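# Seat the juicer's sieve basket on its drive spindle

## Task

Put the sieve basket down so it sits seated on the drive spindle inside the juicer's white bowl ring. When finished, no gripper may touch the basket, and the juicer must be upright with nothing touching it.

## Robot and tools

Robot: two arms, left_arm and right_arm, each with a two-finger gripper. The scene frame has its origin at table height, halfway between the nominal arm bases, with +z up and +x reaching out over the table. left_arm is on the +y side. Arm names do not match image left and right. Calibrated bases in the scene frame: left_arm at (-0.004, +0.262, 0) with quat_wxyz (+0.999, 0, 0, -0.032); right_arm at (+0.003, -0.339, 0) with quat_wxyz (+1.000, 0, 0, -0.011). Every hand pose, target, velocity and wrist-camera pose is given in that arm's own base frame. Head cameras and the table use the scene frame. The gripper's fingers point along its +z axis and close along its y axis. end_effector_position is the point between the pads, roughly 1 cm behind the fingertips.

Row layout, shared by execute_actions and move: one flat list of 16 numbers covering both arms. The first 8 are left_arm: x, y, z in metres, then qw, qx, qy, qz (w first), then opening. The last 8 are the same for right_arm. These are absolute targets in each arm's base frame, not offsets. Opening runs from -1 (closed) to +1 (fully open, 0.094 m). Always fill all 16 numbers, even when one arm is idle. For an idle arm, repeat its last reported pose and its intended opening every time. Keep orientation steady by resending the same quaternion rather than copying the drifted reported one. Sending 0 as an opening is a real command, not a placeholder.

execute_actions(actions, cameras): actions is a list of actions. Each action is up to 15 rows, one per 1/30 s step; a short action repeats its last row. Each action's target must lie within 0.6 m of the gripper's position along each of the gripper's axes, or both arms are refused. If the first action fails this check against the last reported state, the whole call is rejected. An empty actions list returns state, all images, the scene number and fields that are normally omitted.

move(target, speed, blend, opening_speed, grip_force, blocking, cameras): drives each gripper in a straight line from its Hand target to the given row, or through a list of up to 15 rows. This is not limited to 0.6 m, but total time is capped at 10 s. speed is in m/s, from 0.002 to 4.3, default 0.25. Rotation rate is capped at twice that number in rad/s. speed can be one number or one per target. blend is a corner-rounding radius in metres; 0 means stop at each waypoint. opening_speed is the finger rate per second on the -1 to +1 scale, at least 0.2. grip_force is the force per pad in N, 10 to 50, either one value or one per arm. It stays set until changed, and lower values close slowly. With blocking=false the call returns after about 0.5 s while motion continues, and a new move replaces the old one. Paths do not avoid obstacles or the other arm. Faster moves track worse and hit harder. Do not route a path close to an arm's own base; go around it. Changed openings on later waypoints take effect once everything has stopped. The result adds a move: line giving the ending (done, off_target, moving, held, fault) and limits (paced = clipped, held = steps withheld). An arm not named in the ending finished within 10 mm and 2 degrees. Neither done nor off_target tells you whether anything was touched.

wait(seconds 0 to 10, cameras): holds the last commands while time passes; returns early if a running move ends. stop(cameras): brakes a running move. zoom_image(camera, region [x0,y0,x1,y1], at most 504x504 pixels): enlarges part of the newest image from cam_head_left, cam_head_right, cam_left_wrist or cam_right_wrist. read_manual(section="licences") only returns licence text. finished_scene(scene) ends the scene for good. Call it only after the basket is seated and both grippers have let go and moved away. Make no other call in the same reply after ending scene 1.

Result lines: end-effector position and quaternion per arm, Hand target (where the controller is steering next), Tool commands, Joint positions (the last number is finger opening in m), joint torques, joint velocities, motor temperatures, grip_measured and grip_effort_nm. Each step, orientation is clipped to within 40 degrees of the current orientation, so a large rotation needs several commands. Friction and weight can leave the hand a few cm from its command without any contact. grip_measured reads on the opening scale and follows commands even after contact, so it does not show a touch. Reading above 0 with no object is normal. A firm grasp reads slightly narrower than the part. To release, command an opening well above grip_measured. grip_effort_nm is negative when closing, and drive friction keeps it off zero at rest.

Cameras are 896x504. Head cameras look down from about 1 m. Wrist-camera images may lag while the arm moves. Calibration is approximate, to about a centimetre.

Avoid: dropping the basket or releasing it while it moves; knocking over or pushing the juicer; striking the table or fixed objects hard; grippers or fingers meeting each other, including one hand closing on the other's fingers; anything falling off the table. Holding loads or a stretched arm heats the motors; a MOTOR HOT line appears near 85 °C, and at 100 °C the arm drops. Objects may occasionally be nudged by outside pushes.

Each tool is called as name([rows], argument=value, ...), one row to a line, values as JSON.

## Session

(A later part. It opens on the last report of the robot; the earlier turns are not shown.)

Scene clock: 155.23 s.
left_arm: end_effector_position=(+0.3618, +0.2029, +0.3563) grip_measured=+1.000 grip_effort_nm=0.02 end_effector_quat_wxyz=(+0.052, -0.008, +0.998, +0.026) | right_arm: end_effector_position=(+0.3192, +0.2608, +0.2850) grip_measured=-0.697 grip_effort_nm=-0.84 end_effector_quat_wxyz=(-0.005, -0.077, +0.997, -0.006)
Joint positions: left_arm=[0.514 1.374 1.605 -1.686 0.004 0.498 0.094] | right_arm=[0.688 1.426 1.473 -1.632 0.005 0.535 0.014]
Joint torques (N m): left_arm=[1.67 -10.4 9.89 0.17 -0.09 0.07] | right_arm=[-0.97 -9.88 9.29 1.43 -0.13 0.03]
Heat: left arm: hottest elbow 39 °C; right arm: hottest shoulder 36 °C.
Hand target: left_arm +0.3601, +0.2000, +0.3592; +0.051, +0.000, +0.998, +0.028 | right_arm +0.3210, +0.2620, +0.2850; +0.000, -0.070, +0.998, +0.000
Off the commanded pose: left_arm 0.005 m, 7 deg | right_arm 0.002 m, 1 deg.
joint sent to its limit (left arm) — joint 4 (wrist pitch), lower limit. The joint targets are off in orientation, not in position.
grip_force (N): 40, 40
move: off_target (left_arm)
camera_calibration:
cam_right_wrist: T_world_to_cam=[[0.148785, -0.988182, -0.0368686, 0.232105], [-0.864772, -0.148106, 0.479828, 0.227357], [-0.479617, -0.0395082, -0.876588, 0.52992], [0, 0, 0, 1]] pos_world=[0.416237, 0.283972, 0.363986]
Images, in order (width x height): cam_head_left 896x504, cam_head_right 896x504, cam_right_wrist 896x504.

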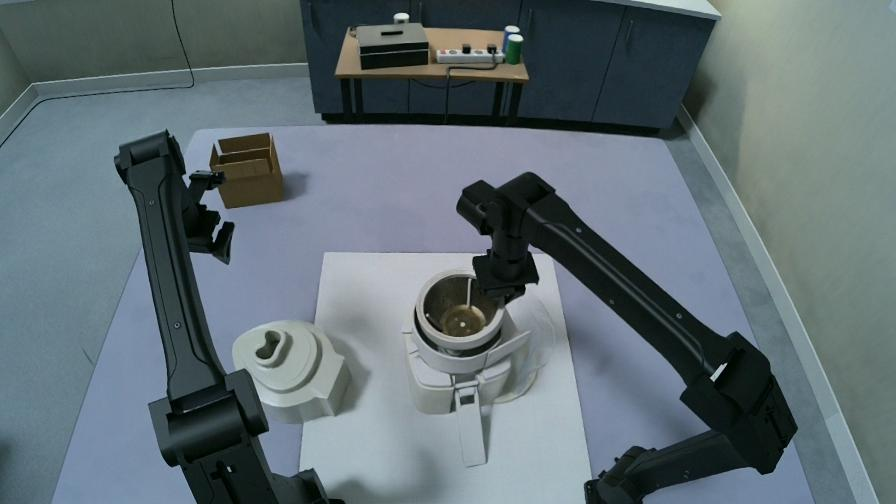

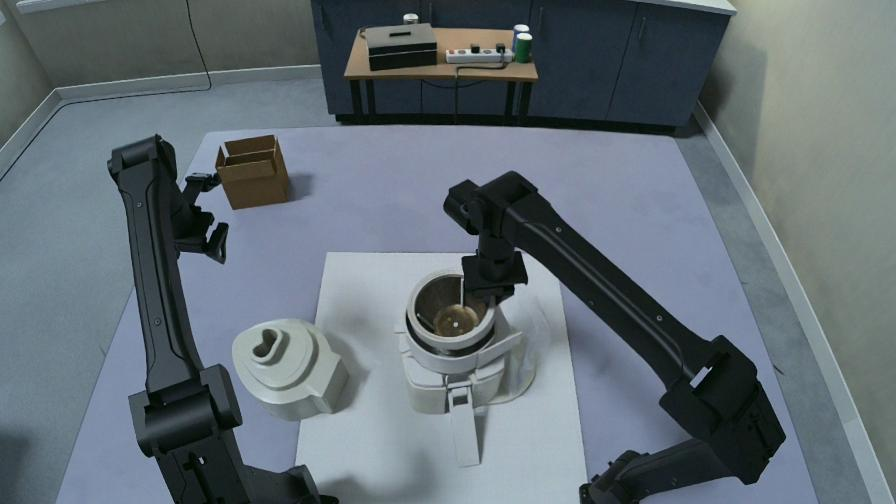

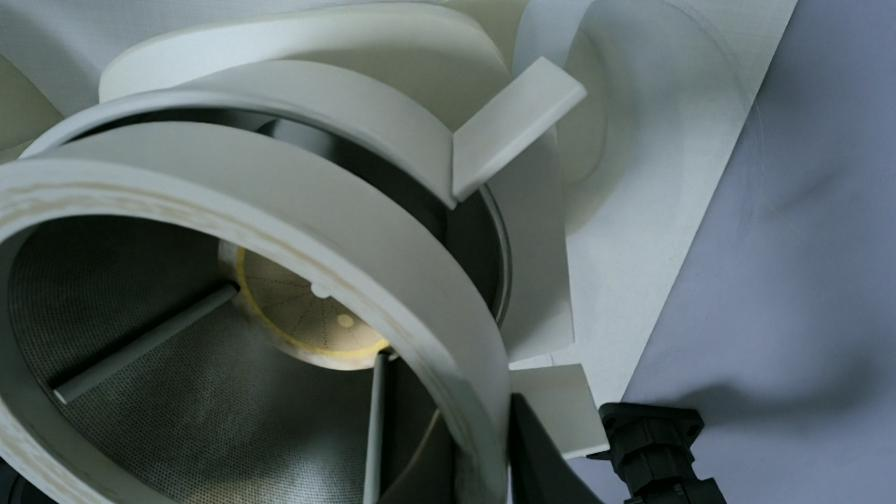

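move(target=[0.36,0.2,0.36,0,0,1,0,1, 0.323,0.268,0.25,0,-0.0698,0.9976,0,-0.9], speed=0.1, cameras=["cam_right_wrist","cam_head_left","cam_head_right"])

zoom_image(camera="cam_head_left", region=[380, 260, 540, 400])

zoom_image(camera="cam_head_right", region=[380, 260, 540, 400])

Scene clock: 173.20 s.
left_arm: end_effector_position=(+0.3618, +0.2029, +0.3563) grip_measured=+1.000 grip_effort_nm=0.02 end_effector_quat_wxyz=(+0.052, -0.008, +0.998, +0.026) | right_arm: end_effector_position=(+0.3207, +0.2623, +0.2531) grip_measured=-0.697 grip_effort_nm=-0.84 end_effector_quat_wxyz=(-0.006, -0.076, +0.997, -0.006)
Joint positions: left_arm=[0.514 1.374 1.605 -1.686 0.004 0.498 0.094] | right_arm=[0.688 1.432 1.395 -1.55 0.003 0.537 0.014]
Joint torques (N m): left_arm=[1.73 -11.11 9.87 0.4 -0.07 0.05] | right_arm=[0.15 -9.47 9.24 1.68 -0.07 0.11]
Heat: left arm: hottest elbow 39 °C; right arm: hottest elbow 36 °C.
Hand target: left_arm +0.3601, +0.2000, +0.3592; +0.051, +0.000, +0.998, +0.028 | right_arm +0.3228, +0.2679, +0.2500; +0.000, -0.070, +0.998, +0.000
Off the commanded pose: left_arm 0.005 m, 7 deg | right_arm 0.007 m, 1 deg.
joint sent to its limit (left arm) — joint 4 (wrist pitch), lower limit. The joint targets are off in orientation, not in position.
grip_force (N): 40, 40
move: off_target (left_arm)
camera_calibration:
cam_right_wrist: T_world_to_cam=[[0.146424, -0.988508, -0.0375682, 0.23328], [-0.864223, -0.146308, 0.481365, 0.243043], [-0.48133, -0.0380158, -0.875715, 0.502691], [0, 0, 0, 1]] pos_world=[0.417845, 0.285268, 0.331985]
Images, in order (width x height): cam_head_left 896x504, cam_head_right 896x504, cam_right_wrist 896x504.

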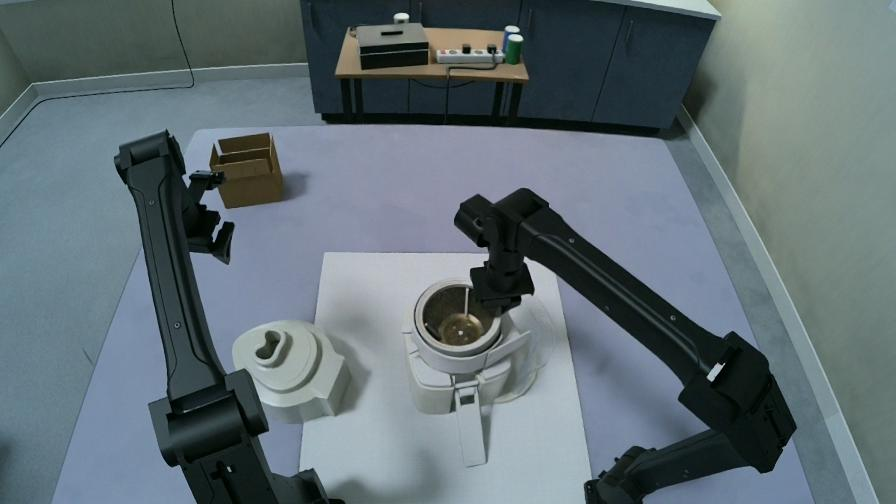

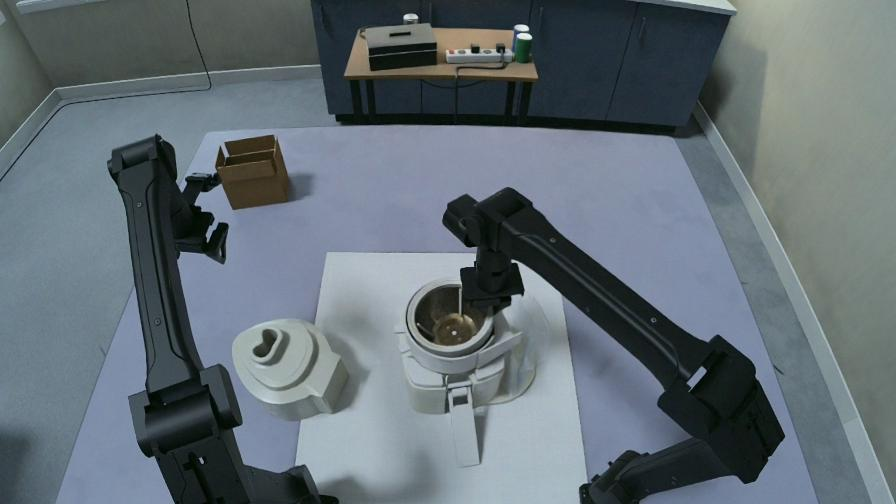

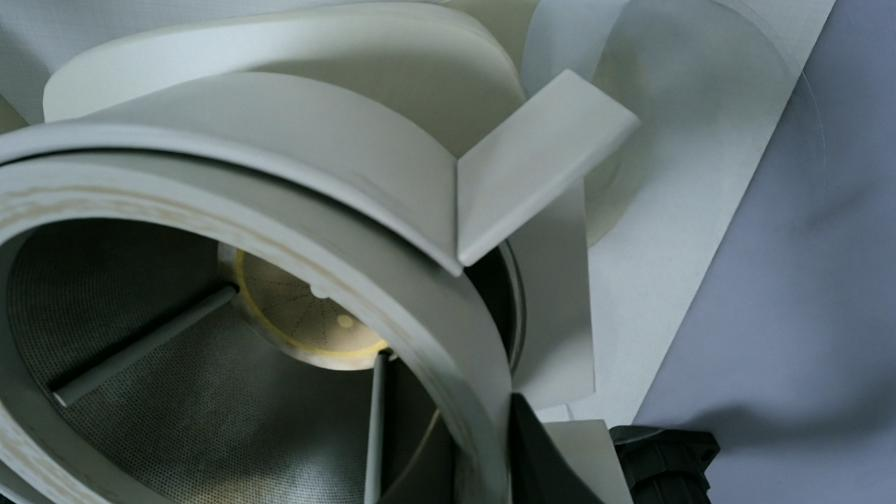

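Scaled by 3.150 from the camera's 896x504 image, which has a finer 1280x720 frame.

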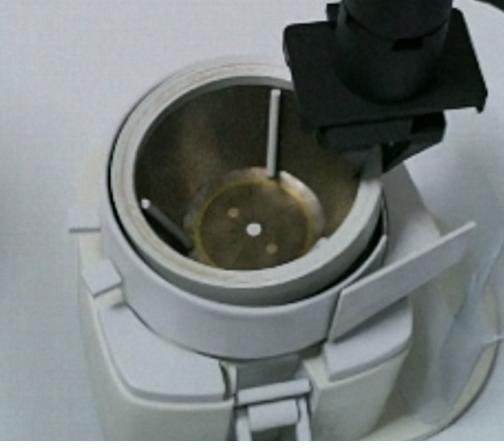

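Scaled by 3.150 from the camera's 896x504 image, which has a finer 1280x720 frame.

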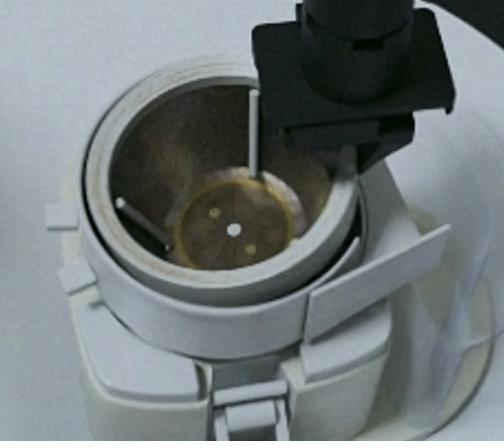

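move(target=[0.36,0.2,0.36,0,0,1,0,1, 0.323,0.266,0.215,0,-0.0698,0.9976,0,-0.9], speed=0.08, cameras=["cam_right_wrist","cam_head_left","cam_head_right"])

zoom_image(camera="cam_head_left", region=[380, 260, 540, 400])

zoom_image(camera="cam_head_right", region=[380, 260, 540, 400])

Scene clock: 180.93 s.
left_arm: end_effector_position=(+0.3618, +0.2029, +0.3563) grip_measured=+1.000 grip_effort_nm=0.02 end_effector_quat_wxyz=(+0.052, -0.008, +0.998, +0.026) | right_arm: end_effector_position=(+0.3212, +0.2634, +0.2344) grip_measured=-0.697 grip_effort_nm=-0.84 end_effector_quat_wxyz=(+0.007, -0.075, +0.997, +0.005)
Joint positions: left_arm=[0.514 1.374 1.605 -1.686 0.004 0.498 0.094] | right_arm=[0.688 1.416 1.33 -1.468 0.001 0.537 0.014]
Joint torques (N m): left_arm=[0.38 -11.87 9.84 0.17 -0.04 0.06] | right_arm=[-0.56 -8.12 7.35 2.04 0.03 0.04]
Heat: left arm: hottest elbow 39 °C; right arm: hottest elbow 37 °C.
Hand target: left_arm +0.3601, +0.2000, +0.3592; +0.051, +0.000, +0.998, +0.028 | right_arm +0.3225, +0.2656, +0.2154; +0.000, -0.070, +0.998, +0.000
Off the commanded pose: left_arm 0.005 m, 7 deg | right_arm 0.020 m, 1 deg.
joint sent to its limit (left arm) — joint 4 (wrist pitch), lower limit. The joint targets are off in orientation, not in position.
grip_force (N): 40, 40
move: off_target (left_arm, right_arm)
camera_calibration:
cam_right_wrist: T_world_to_cam=[[0.147121, -0.987488, -0.0567776, 0.23754], [-0.875393, -0.156714, 0.457305, 0.264695], [-0.460481, -0.0175765, -0.887495, 0.477219], [0, 0, 0, 1]] pos_world=[0.416515, 0.284437, 0.315971]
Images, in order (width x height): cam_head_left 896x504, cam_head_right 896x504, cam_right_wrist 896x504.

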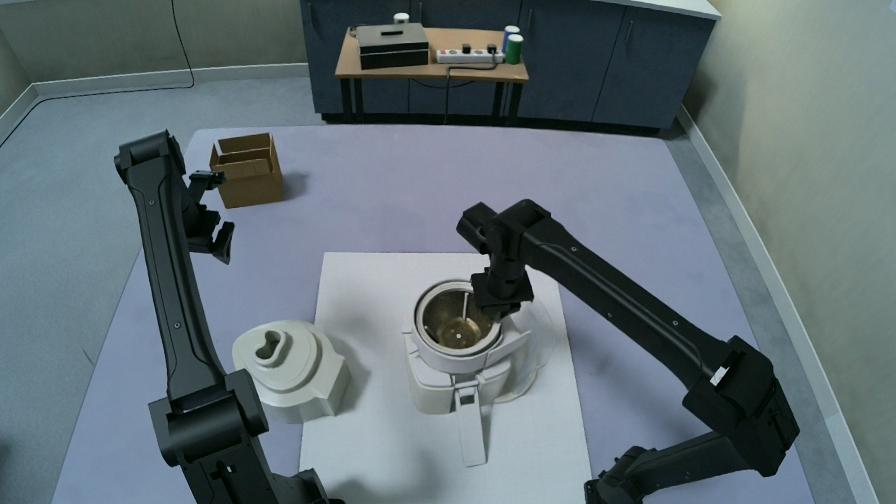

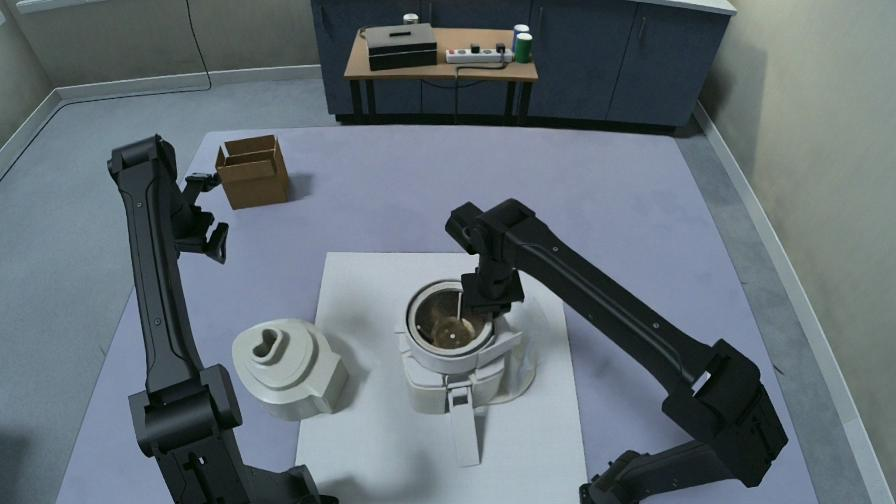

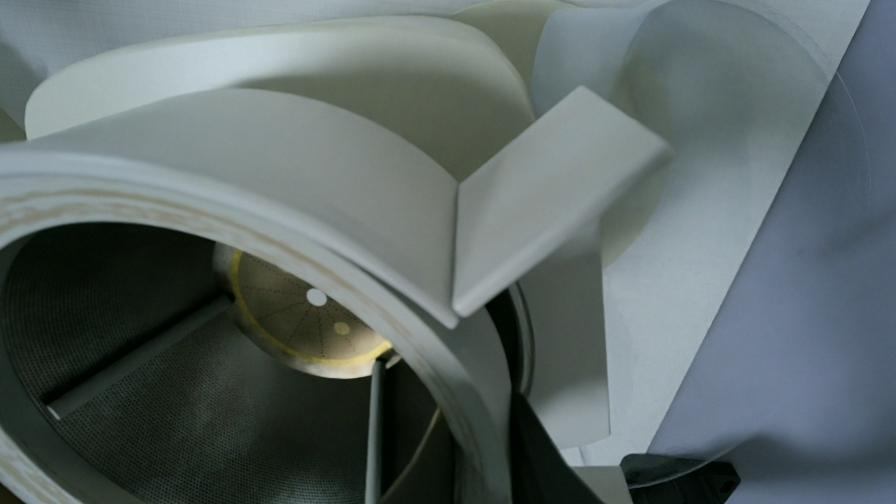

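Scaled by 3.150 from the camera's 896x504 image, which has a finer 1280x720 frame.

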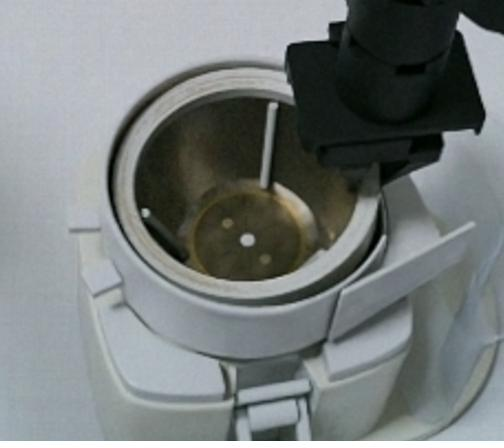

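Scaled by 3.150 from the camera's 896x504 image, which has a finer 1280x720 frame.

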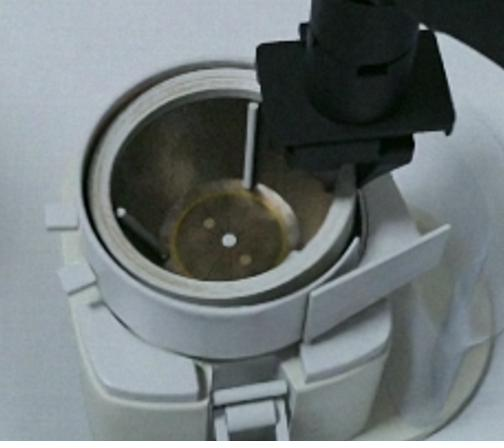

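move(target=[0.36,0.2,0.36,0,0,1,0,1, 0.338,0.269,0.216,0,-0.1736,0.9848,0,-0.9], speed=0.1)

move(target=[0.36,0.2,0.36,0,0,1,0,1, 0.303,0.266,0.216,0,0.0698,0.9976,0,-0.9], speed=0.1, cameras=["cam_right_wrist","cam_head_left"])

zoom_image(camera="cam_head_left", region=[380, 260, 540, 400])

Scene clock: 191.93 s.
left_arm: end_effector_position=(+0.3618, +0.2029, +0.3563) grip_measured=+1.000 grip_effort_nm=0.02 end_effector_quat_wxyz=(+0.052, -0.008, +0.998, +0.026) | right_arm: end_effector_position=(+0.3298, +0.2635, +0.2304) grip_measured=-0.697 grip_effort_nm=-0.84 end_effector_quat_wxyz=(+0.013, -0.164, +0.986, +0.008)
Joint positions: left_arm=[0.514 1.374 1.605 -1.686 0.004 0.498 0.094] | right_arm=[0.675 1.426 1.33 -1.444 -0.001 0.345 0.014]
Joint torques (N m): left_arm=[0.79 -11.58 9.8 0.1 -0.08 0.08] | right_arm=[-0.85 -6.83 10.59 0.99 0.08 -0.28]
Heat: left arm: hottest elbow 39 °C; right arm: hottest elbow 36 °C.
Hand target: left_arm +0.3601, +0.2000, +0.3592; +0.051, +0.000, +0.998, +0.028 | right_arm +0.3373, +0.2686, +0.2159; +0.000, -0.174, +0.985, +0.000
Off the commanded pose: left_arm 0.005 m, 7 deg | right_arm 0.017 m, 2 deg.
joint sent to its limit (left arm) — joint 4 (wrist pitch), lower limit. The joint targets are off in orientation, not in position.
grip_force (N): 40, 40
move: off_target (left_arm, right_arm)

Scene clock: 195.03 s.
left_arm: end_effector_position=(+0.3618, +0.2029, +0.3563) grip_measured=+1.000 grip_effort_nm=0.02 end_effector_quat_wxyz=(+0.052, -0.008, +0.998, +0.026) | right_arm: end_effector_position=(+0.3042, +0.2650, +0.2207) grip_measured=-0.697 grip_effort_nm=-0.84 end_effector_quat_wxyz=(-0.002, +0.048, +0.999, +0.003)
Joint positions: left_arm=[0.514 1.374 1.605 -1.686 0.004 0.498 0.094] | right_arm=[0.714 1.399 1.277 -1.447 -0.008 0.811 0.014]
Joint torques (N m): left_arm=[0.91 -11.28 9.58 0.25 -0.09 0.05] | right_arm=[-0.32 -9.64 8.58 1.13 0.36 0.39]
Heat: left arm: hottest elbow 39 °C; right arm: hottest elbow 36 °C.
Hand target: left_arm +0.3601, +0.2000, +0.3592; +0.051, +0.000, +0.998, +0.028 | right_arm +0.3030, +0.2660, +0.2161; +0.000, +0.069, +0.998, +0.000
Off the commanded pose: left_arm 0.005 m, 7 deg | right_arm 0.005 m, 2 deg.
joint sent to its limit (left arm) — joint 4 (wrist pitch), lower limit. The joint targets are off in orientation, not in position.
grip_force (N): 40, 40
move: off_target (left_arm)
camera_calibration:
cam_right_wrist: T_world_to_cam=[[-0.100355, -0.993438, -0.0548575, 0.317305], [-0.877972, 0.0624831, 0.474616, 0.195257], [-0.468074, 0.0957937, -0.878482, 0.427557], [0, 0, 0, 1]] pos_world=[0.403402, 0.262065, 0.300336]
Images, in order (width x height): cam_head_left 896x504, cam_right_wrist 896x504.

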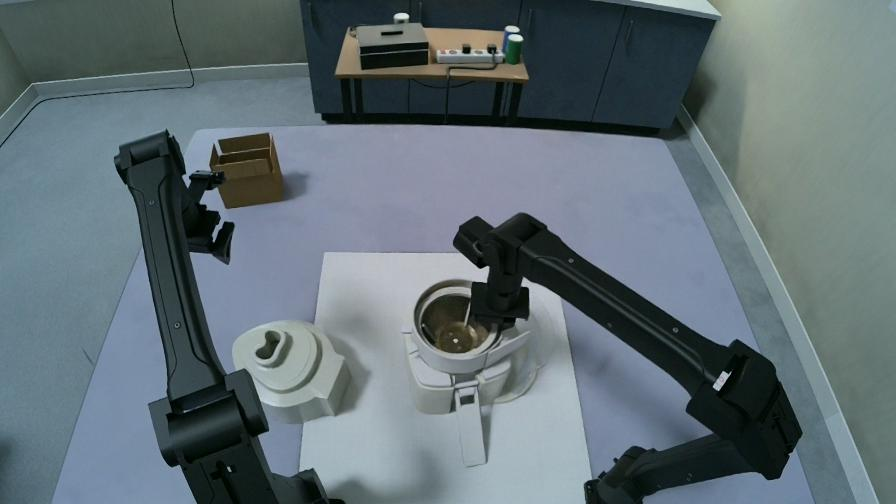

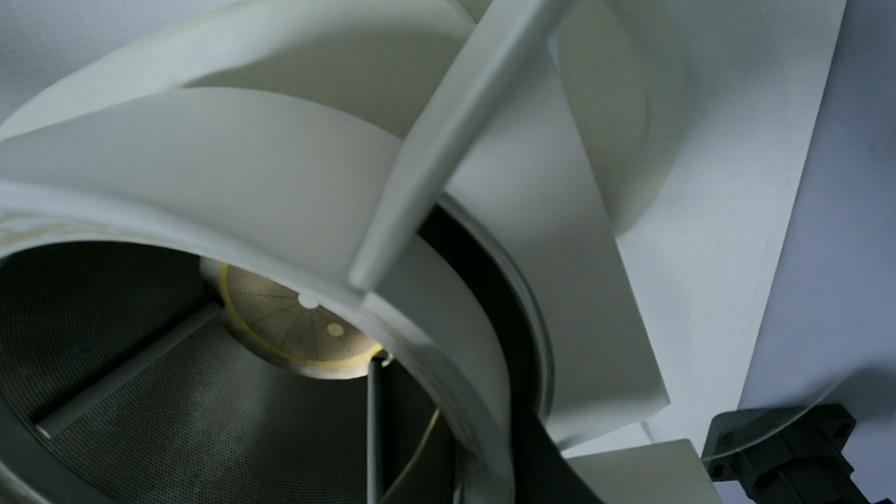

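Scaled by 3.150 from the camera's 896x504 image, which has a finer 1280x720 frame.

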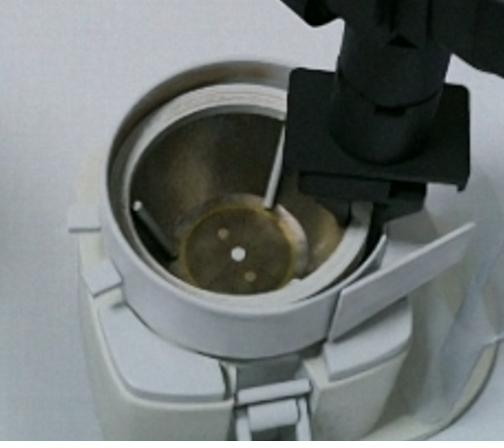

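move(target=[0.36,0.2,0.36,0,0,1,0,1, 0.305,0.266,0.198,0,0.048,0.9988,0,-0.9], speed=0.1, cameras=["cam_head_left","cam_head_right"])

zoom_image(camera="cam_head_left", region=[380, 260, 540, 400])

Scene clock: 200.00 s.
left_arm: end_effector_position=(+0.3618, +0.2029, +0.3563) grip_measured=+1.000 grip_effort_nm=0.02 end_effector_quat_wxyz=(+0.052, -0.008, +0.998, +0.026) | right_arm: end_effector_position=(+0.3036, +0.2645, +0.2181) grip_measured=-0.697 grip_effort_nm=-0.84 end_effector_quat_wxyz=(+0.005, +0.049, +0.999, +0.010)
Joint positions: left_arm=[0.514 1.374 1.605 -1.686 0.004 0.498 0.094] | right_arm=[0.714 1.386 1.257 -1.422 -0.008 0.812 0.014]
Joint torques (N m): left_arm=[1.44 -12.04 9.7 0.29 -0.04 0.11] | right_arm=[0.21 -7.41 7.24 2.03 0.37 -0.01]
Heat: left arm: hottest elbow 39 °C; right arm: hottest elbow 36 °C.
Hand target: left_arm +0.3601, +0.2000, +0.3592; +0.051, +0.000, +0.998, +0.028 | right_arm +0.3044, +0.2655, +0.1985; +0.000, +0.048, +0.999, +0.000
Off the commanded pose: left_arm 0.005 m, 7 deg | right_arm 0.020 m, 1 deg.
joint sent to its limit (left arm) — joint 4 (wrist pitch), lower limit. The joint targets are off in orientation, not in position.
grip_force (N): 40, 40
move: off_target (left_arm, right_arm)
Images, in order (width x height): cam_head_left 896x504, cam_head_right 896x504.

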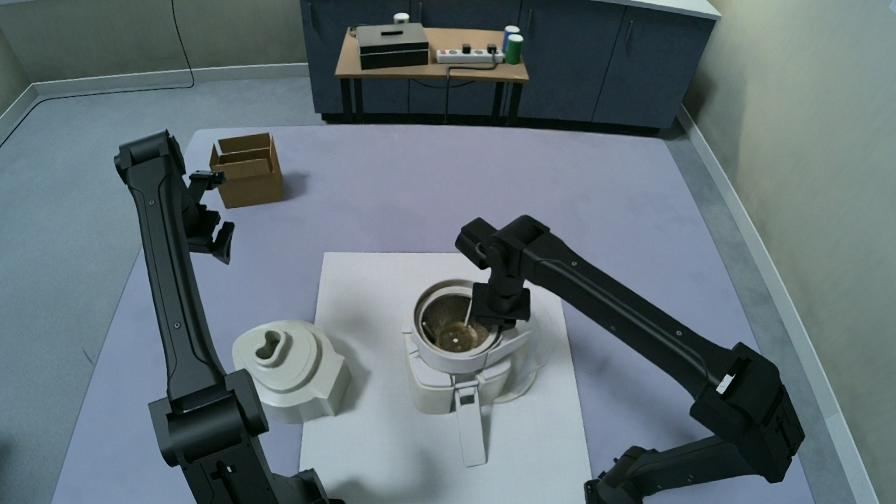

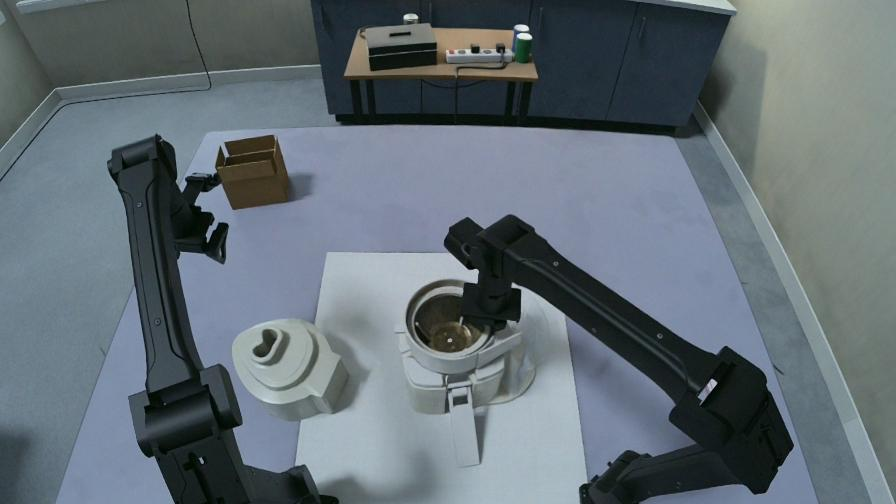

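Scaled by 3.150 from the camera's 896x504 image, which has a finer 1280x720 frame.

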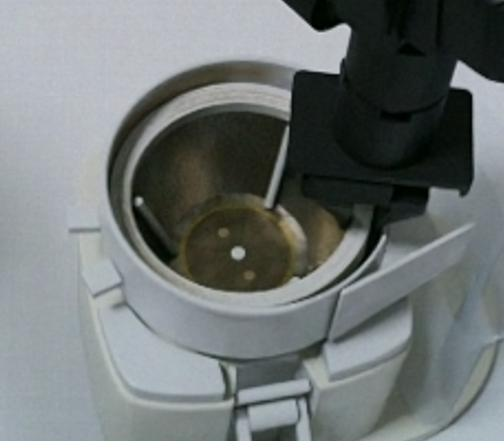

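move([
  [0.36,0.2,0.36,0,0,1,0,1, 0.304,0.265,0.216,0,0.048,0.9988,0,-0.9],
  [0.36,0.2,0.36,0,0,1,0,1, 0.304,0.265,0.218,0,0.048,0.9988,0,-0.4],
  [0.36,0.2,0.36,0,0,1,0,1, 0.304,0.265,0.35,0,0.048,0.9988,0,-0.4],
  [0.36,0.2,0.36,0,0,1,0,1, 0.36,0.05,0.38,0,0,1,0,-0.4],
], blend=[0,0,0.04,0], opening_speed=1.0, speed=[0.1,0.1,0.12,0.35], cameras=["cam_head_left","cam_head_right"])

zoom_image(camera="cam_head_left", region=[380, 260, 540, 400])

Scene clock: 213.50 s.
left_arm: end_effector_position=(+0.3618, +0.2029, +0.3563) grip_measured=+1.000 grip_effort_nm=0.02 end_effector_quat_wxyz=(+0.052, -0.008, +0.998, +0.026) | right_arm: end_effector_position=(+0.3545, +0.0504, +0.3654) grip_measured=-0.401 grip_effort_nm=0.08 end_effector_quat_wxyz=(+0.072, +0.005, +0.997, +0.011)
Joint positions: left_arm=[0.514 1.374 1.605 -1.686 0.004 0.498 0.094] | right_arm=[0.142 1.216 1.485 -1.695 -0.001 0.152 0.028]
Joint torques (N m): left_arm=[1.61 -11.4 9.91 0.55 -0.08 0.05] | right_arm=[-0.91 -6.36 13.26 0.44 0.05 -0.18]
Heat: left arm: hottest elbow 39 °C; right arm: hottest elbow 36 °C.
Hand target: left_arm +0.3601, +0.2000, +0.3592; +0.051, +0.000, +0.998, +0.028 | right_arm +0.3597, +0.0499, +0.3790; +0.081, +0.001, +0.997, +0.012
Off the commanded pose: left_arm 0.005 m, 7 deg | right_arm 0.016 m, 8 deg.
joint sent to its limit (left arm) — joint 4 (wrist pitch), lower limit. The joint targets are off in orientation, not in position.
joint sent to its limit (right arm) — joint 4 (wrist pitch), lower limit. The joint targets are off in orientation, not in position.
grip_force (N): 40, 40
move: off_target (left_arm, right_arm)
Images, in order (width x height): cam_head_left 896x504, cam_head_right 896x504.

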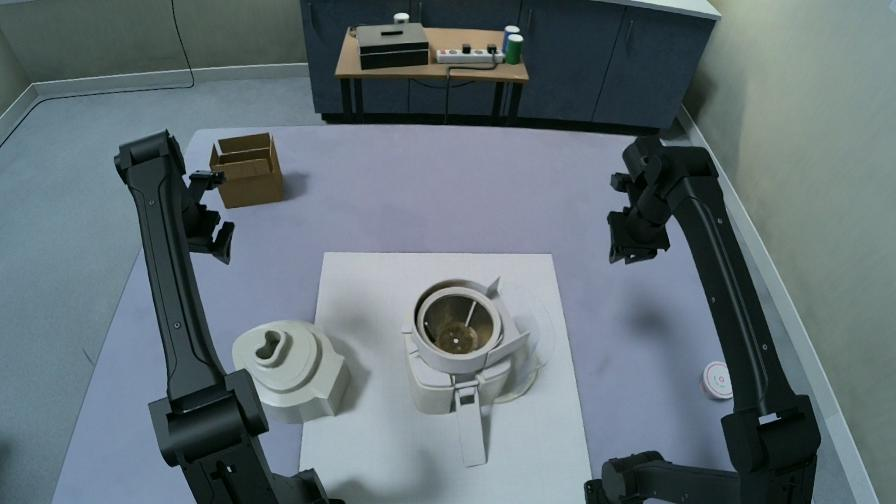

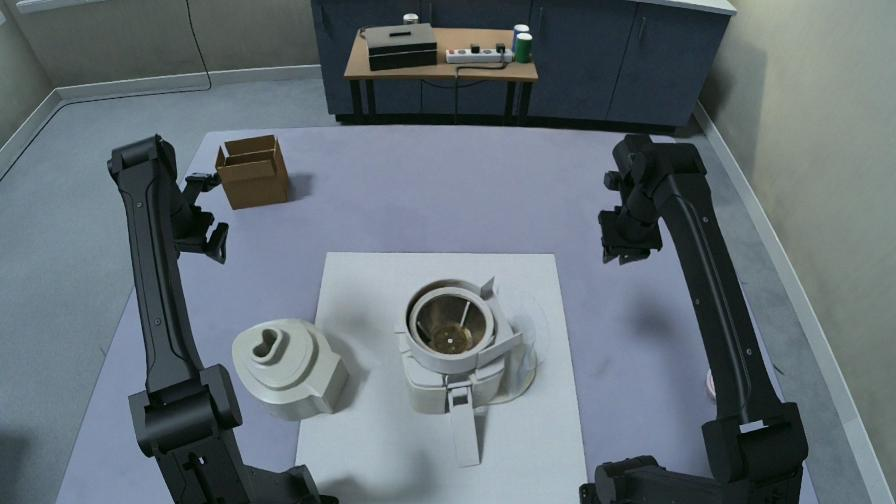

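Scaled by 3.150 from the camera's 896x504 image, which has a finer 1280x720 frame.

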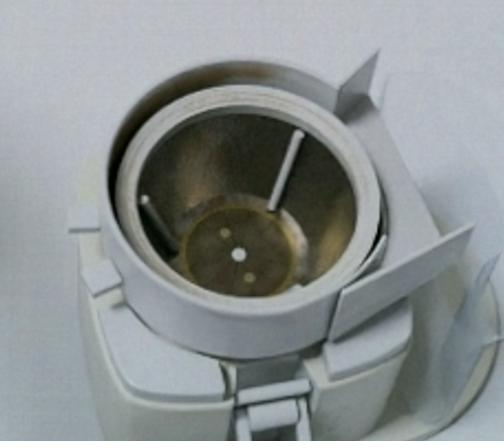

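finished_scene(scene=2)

The scene is finished: the task was done.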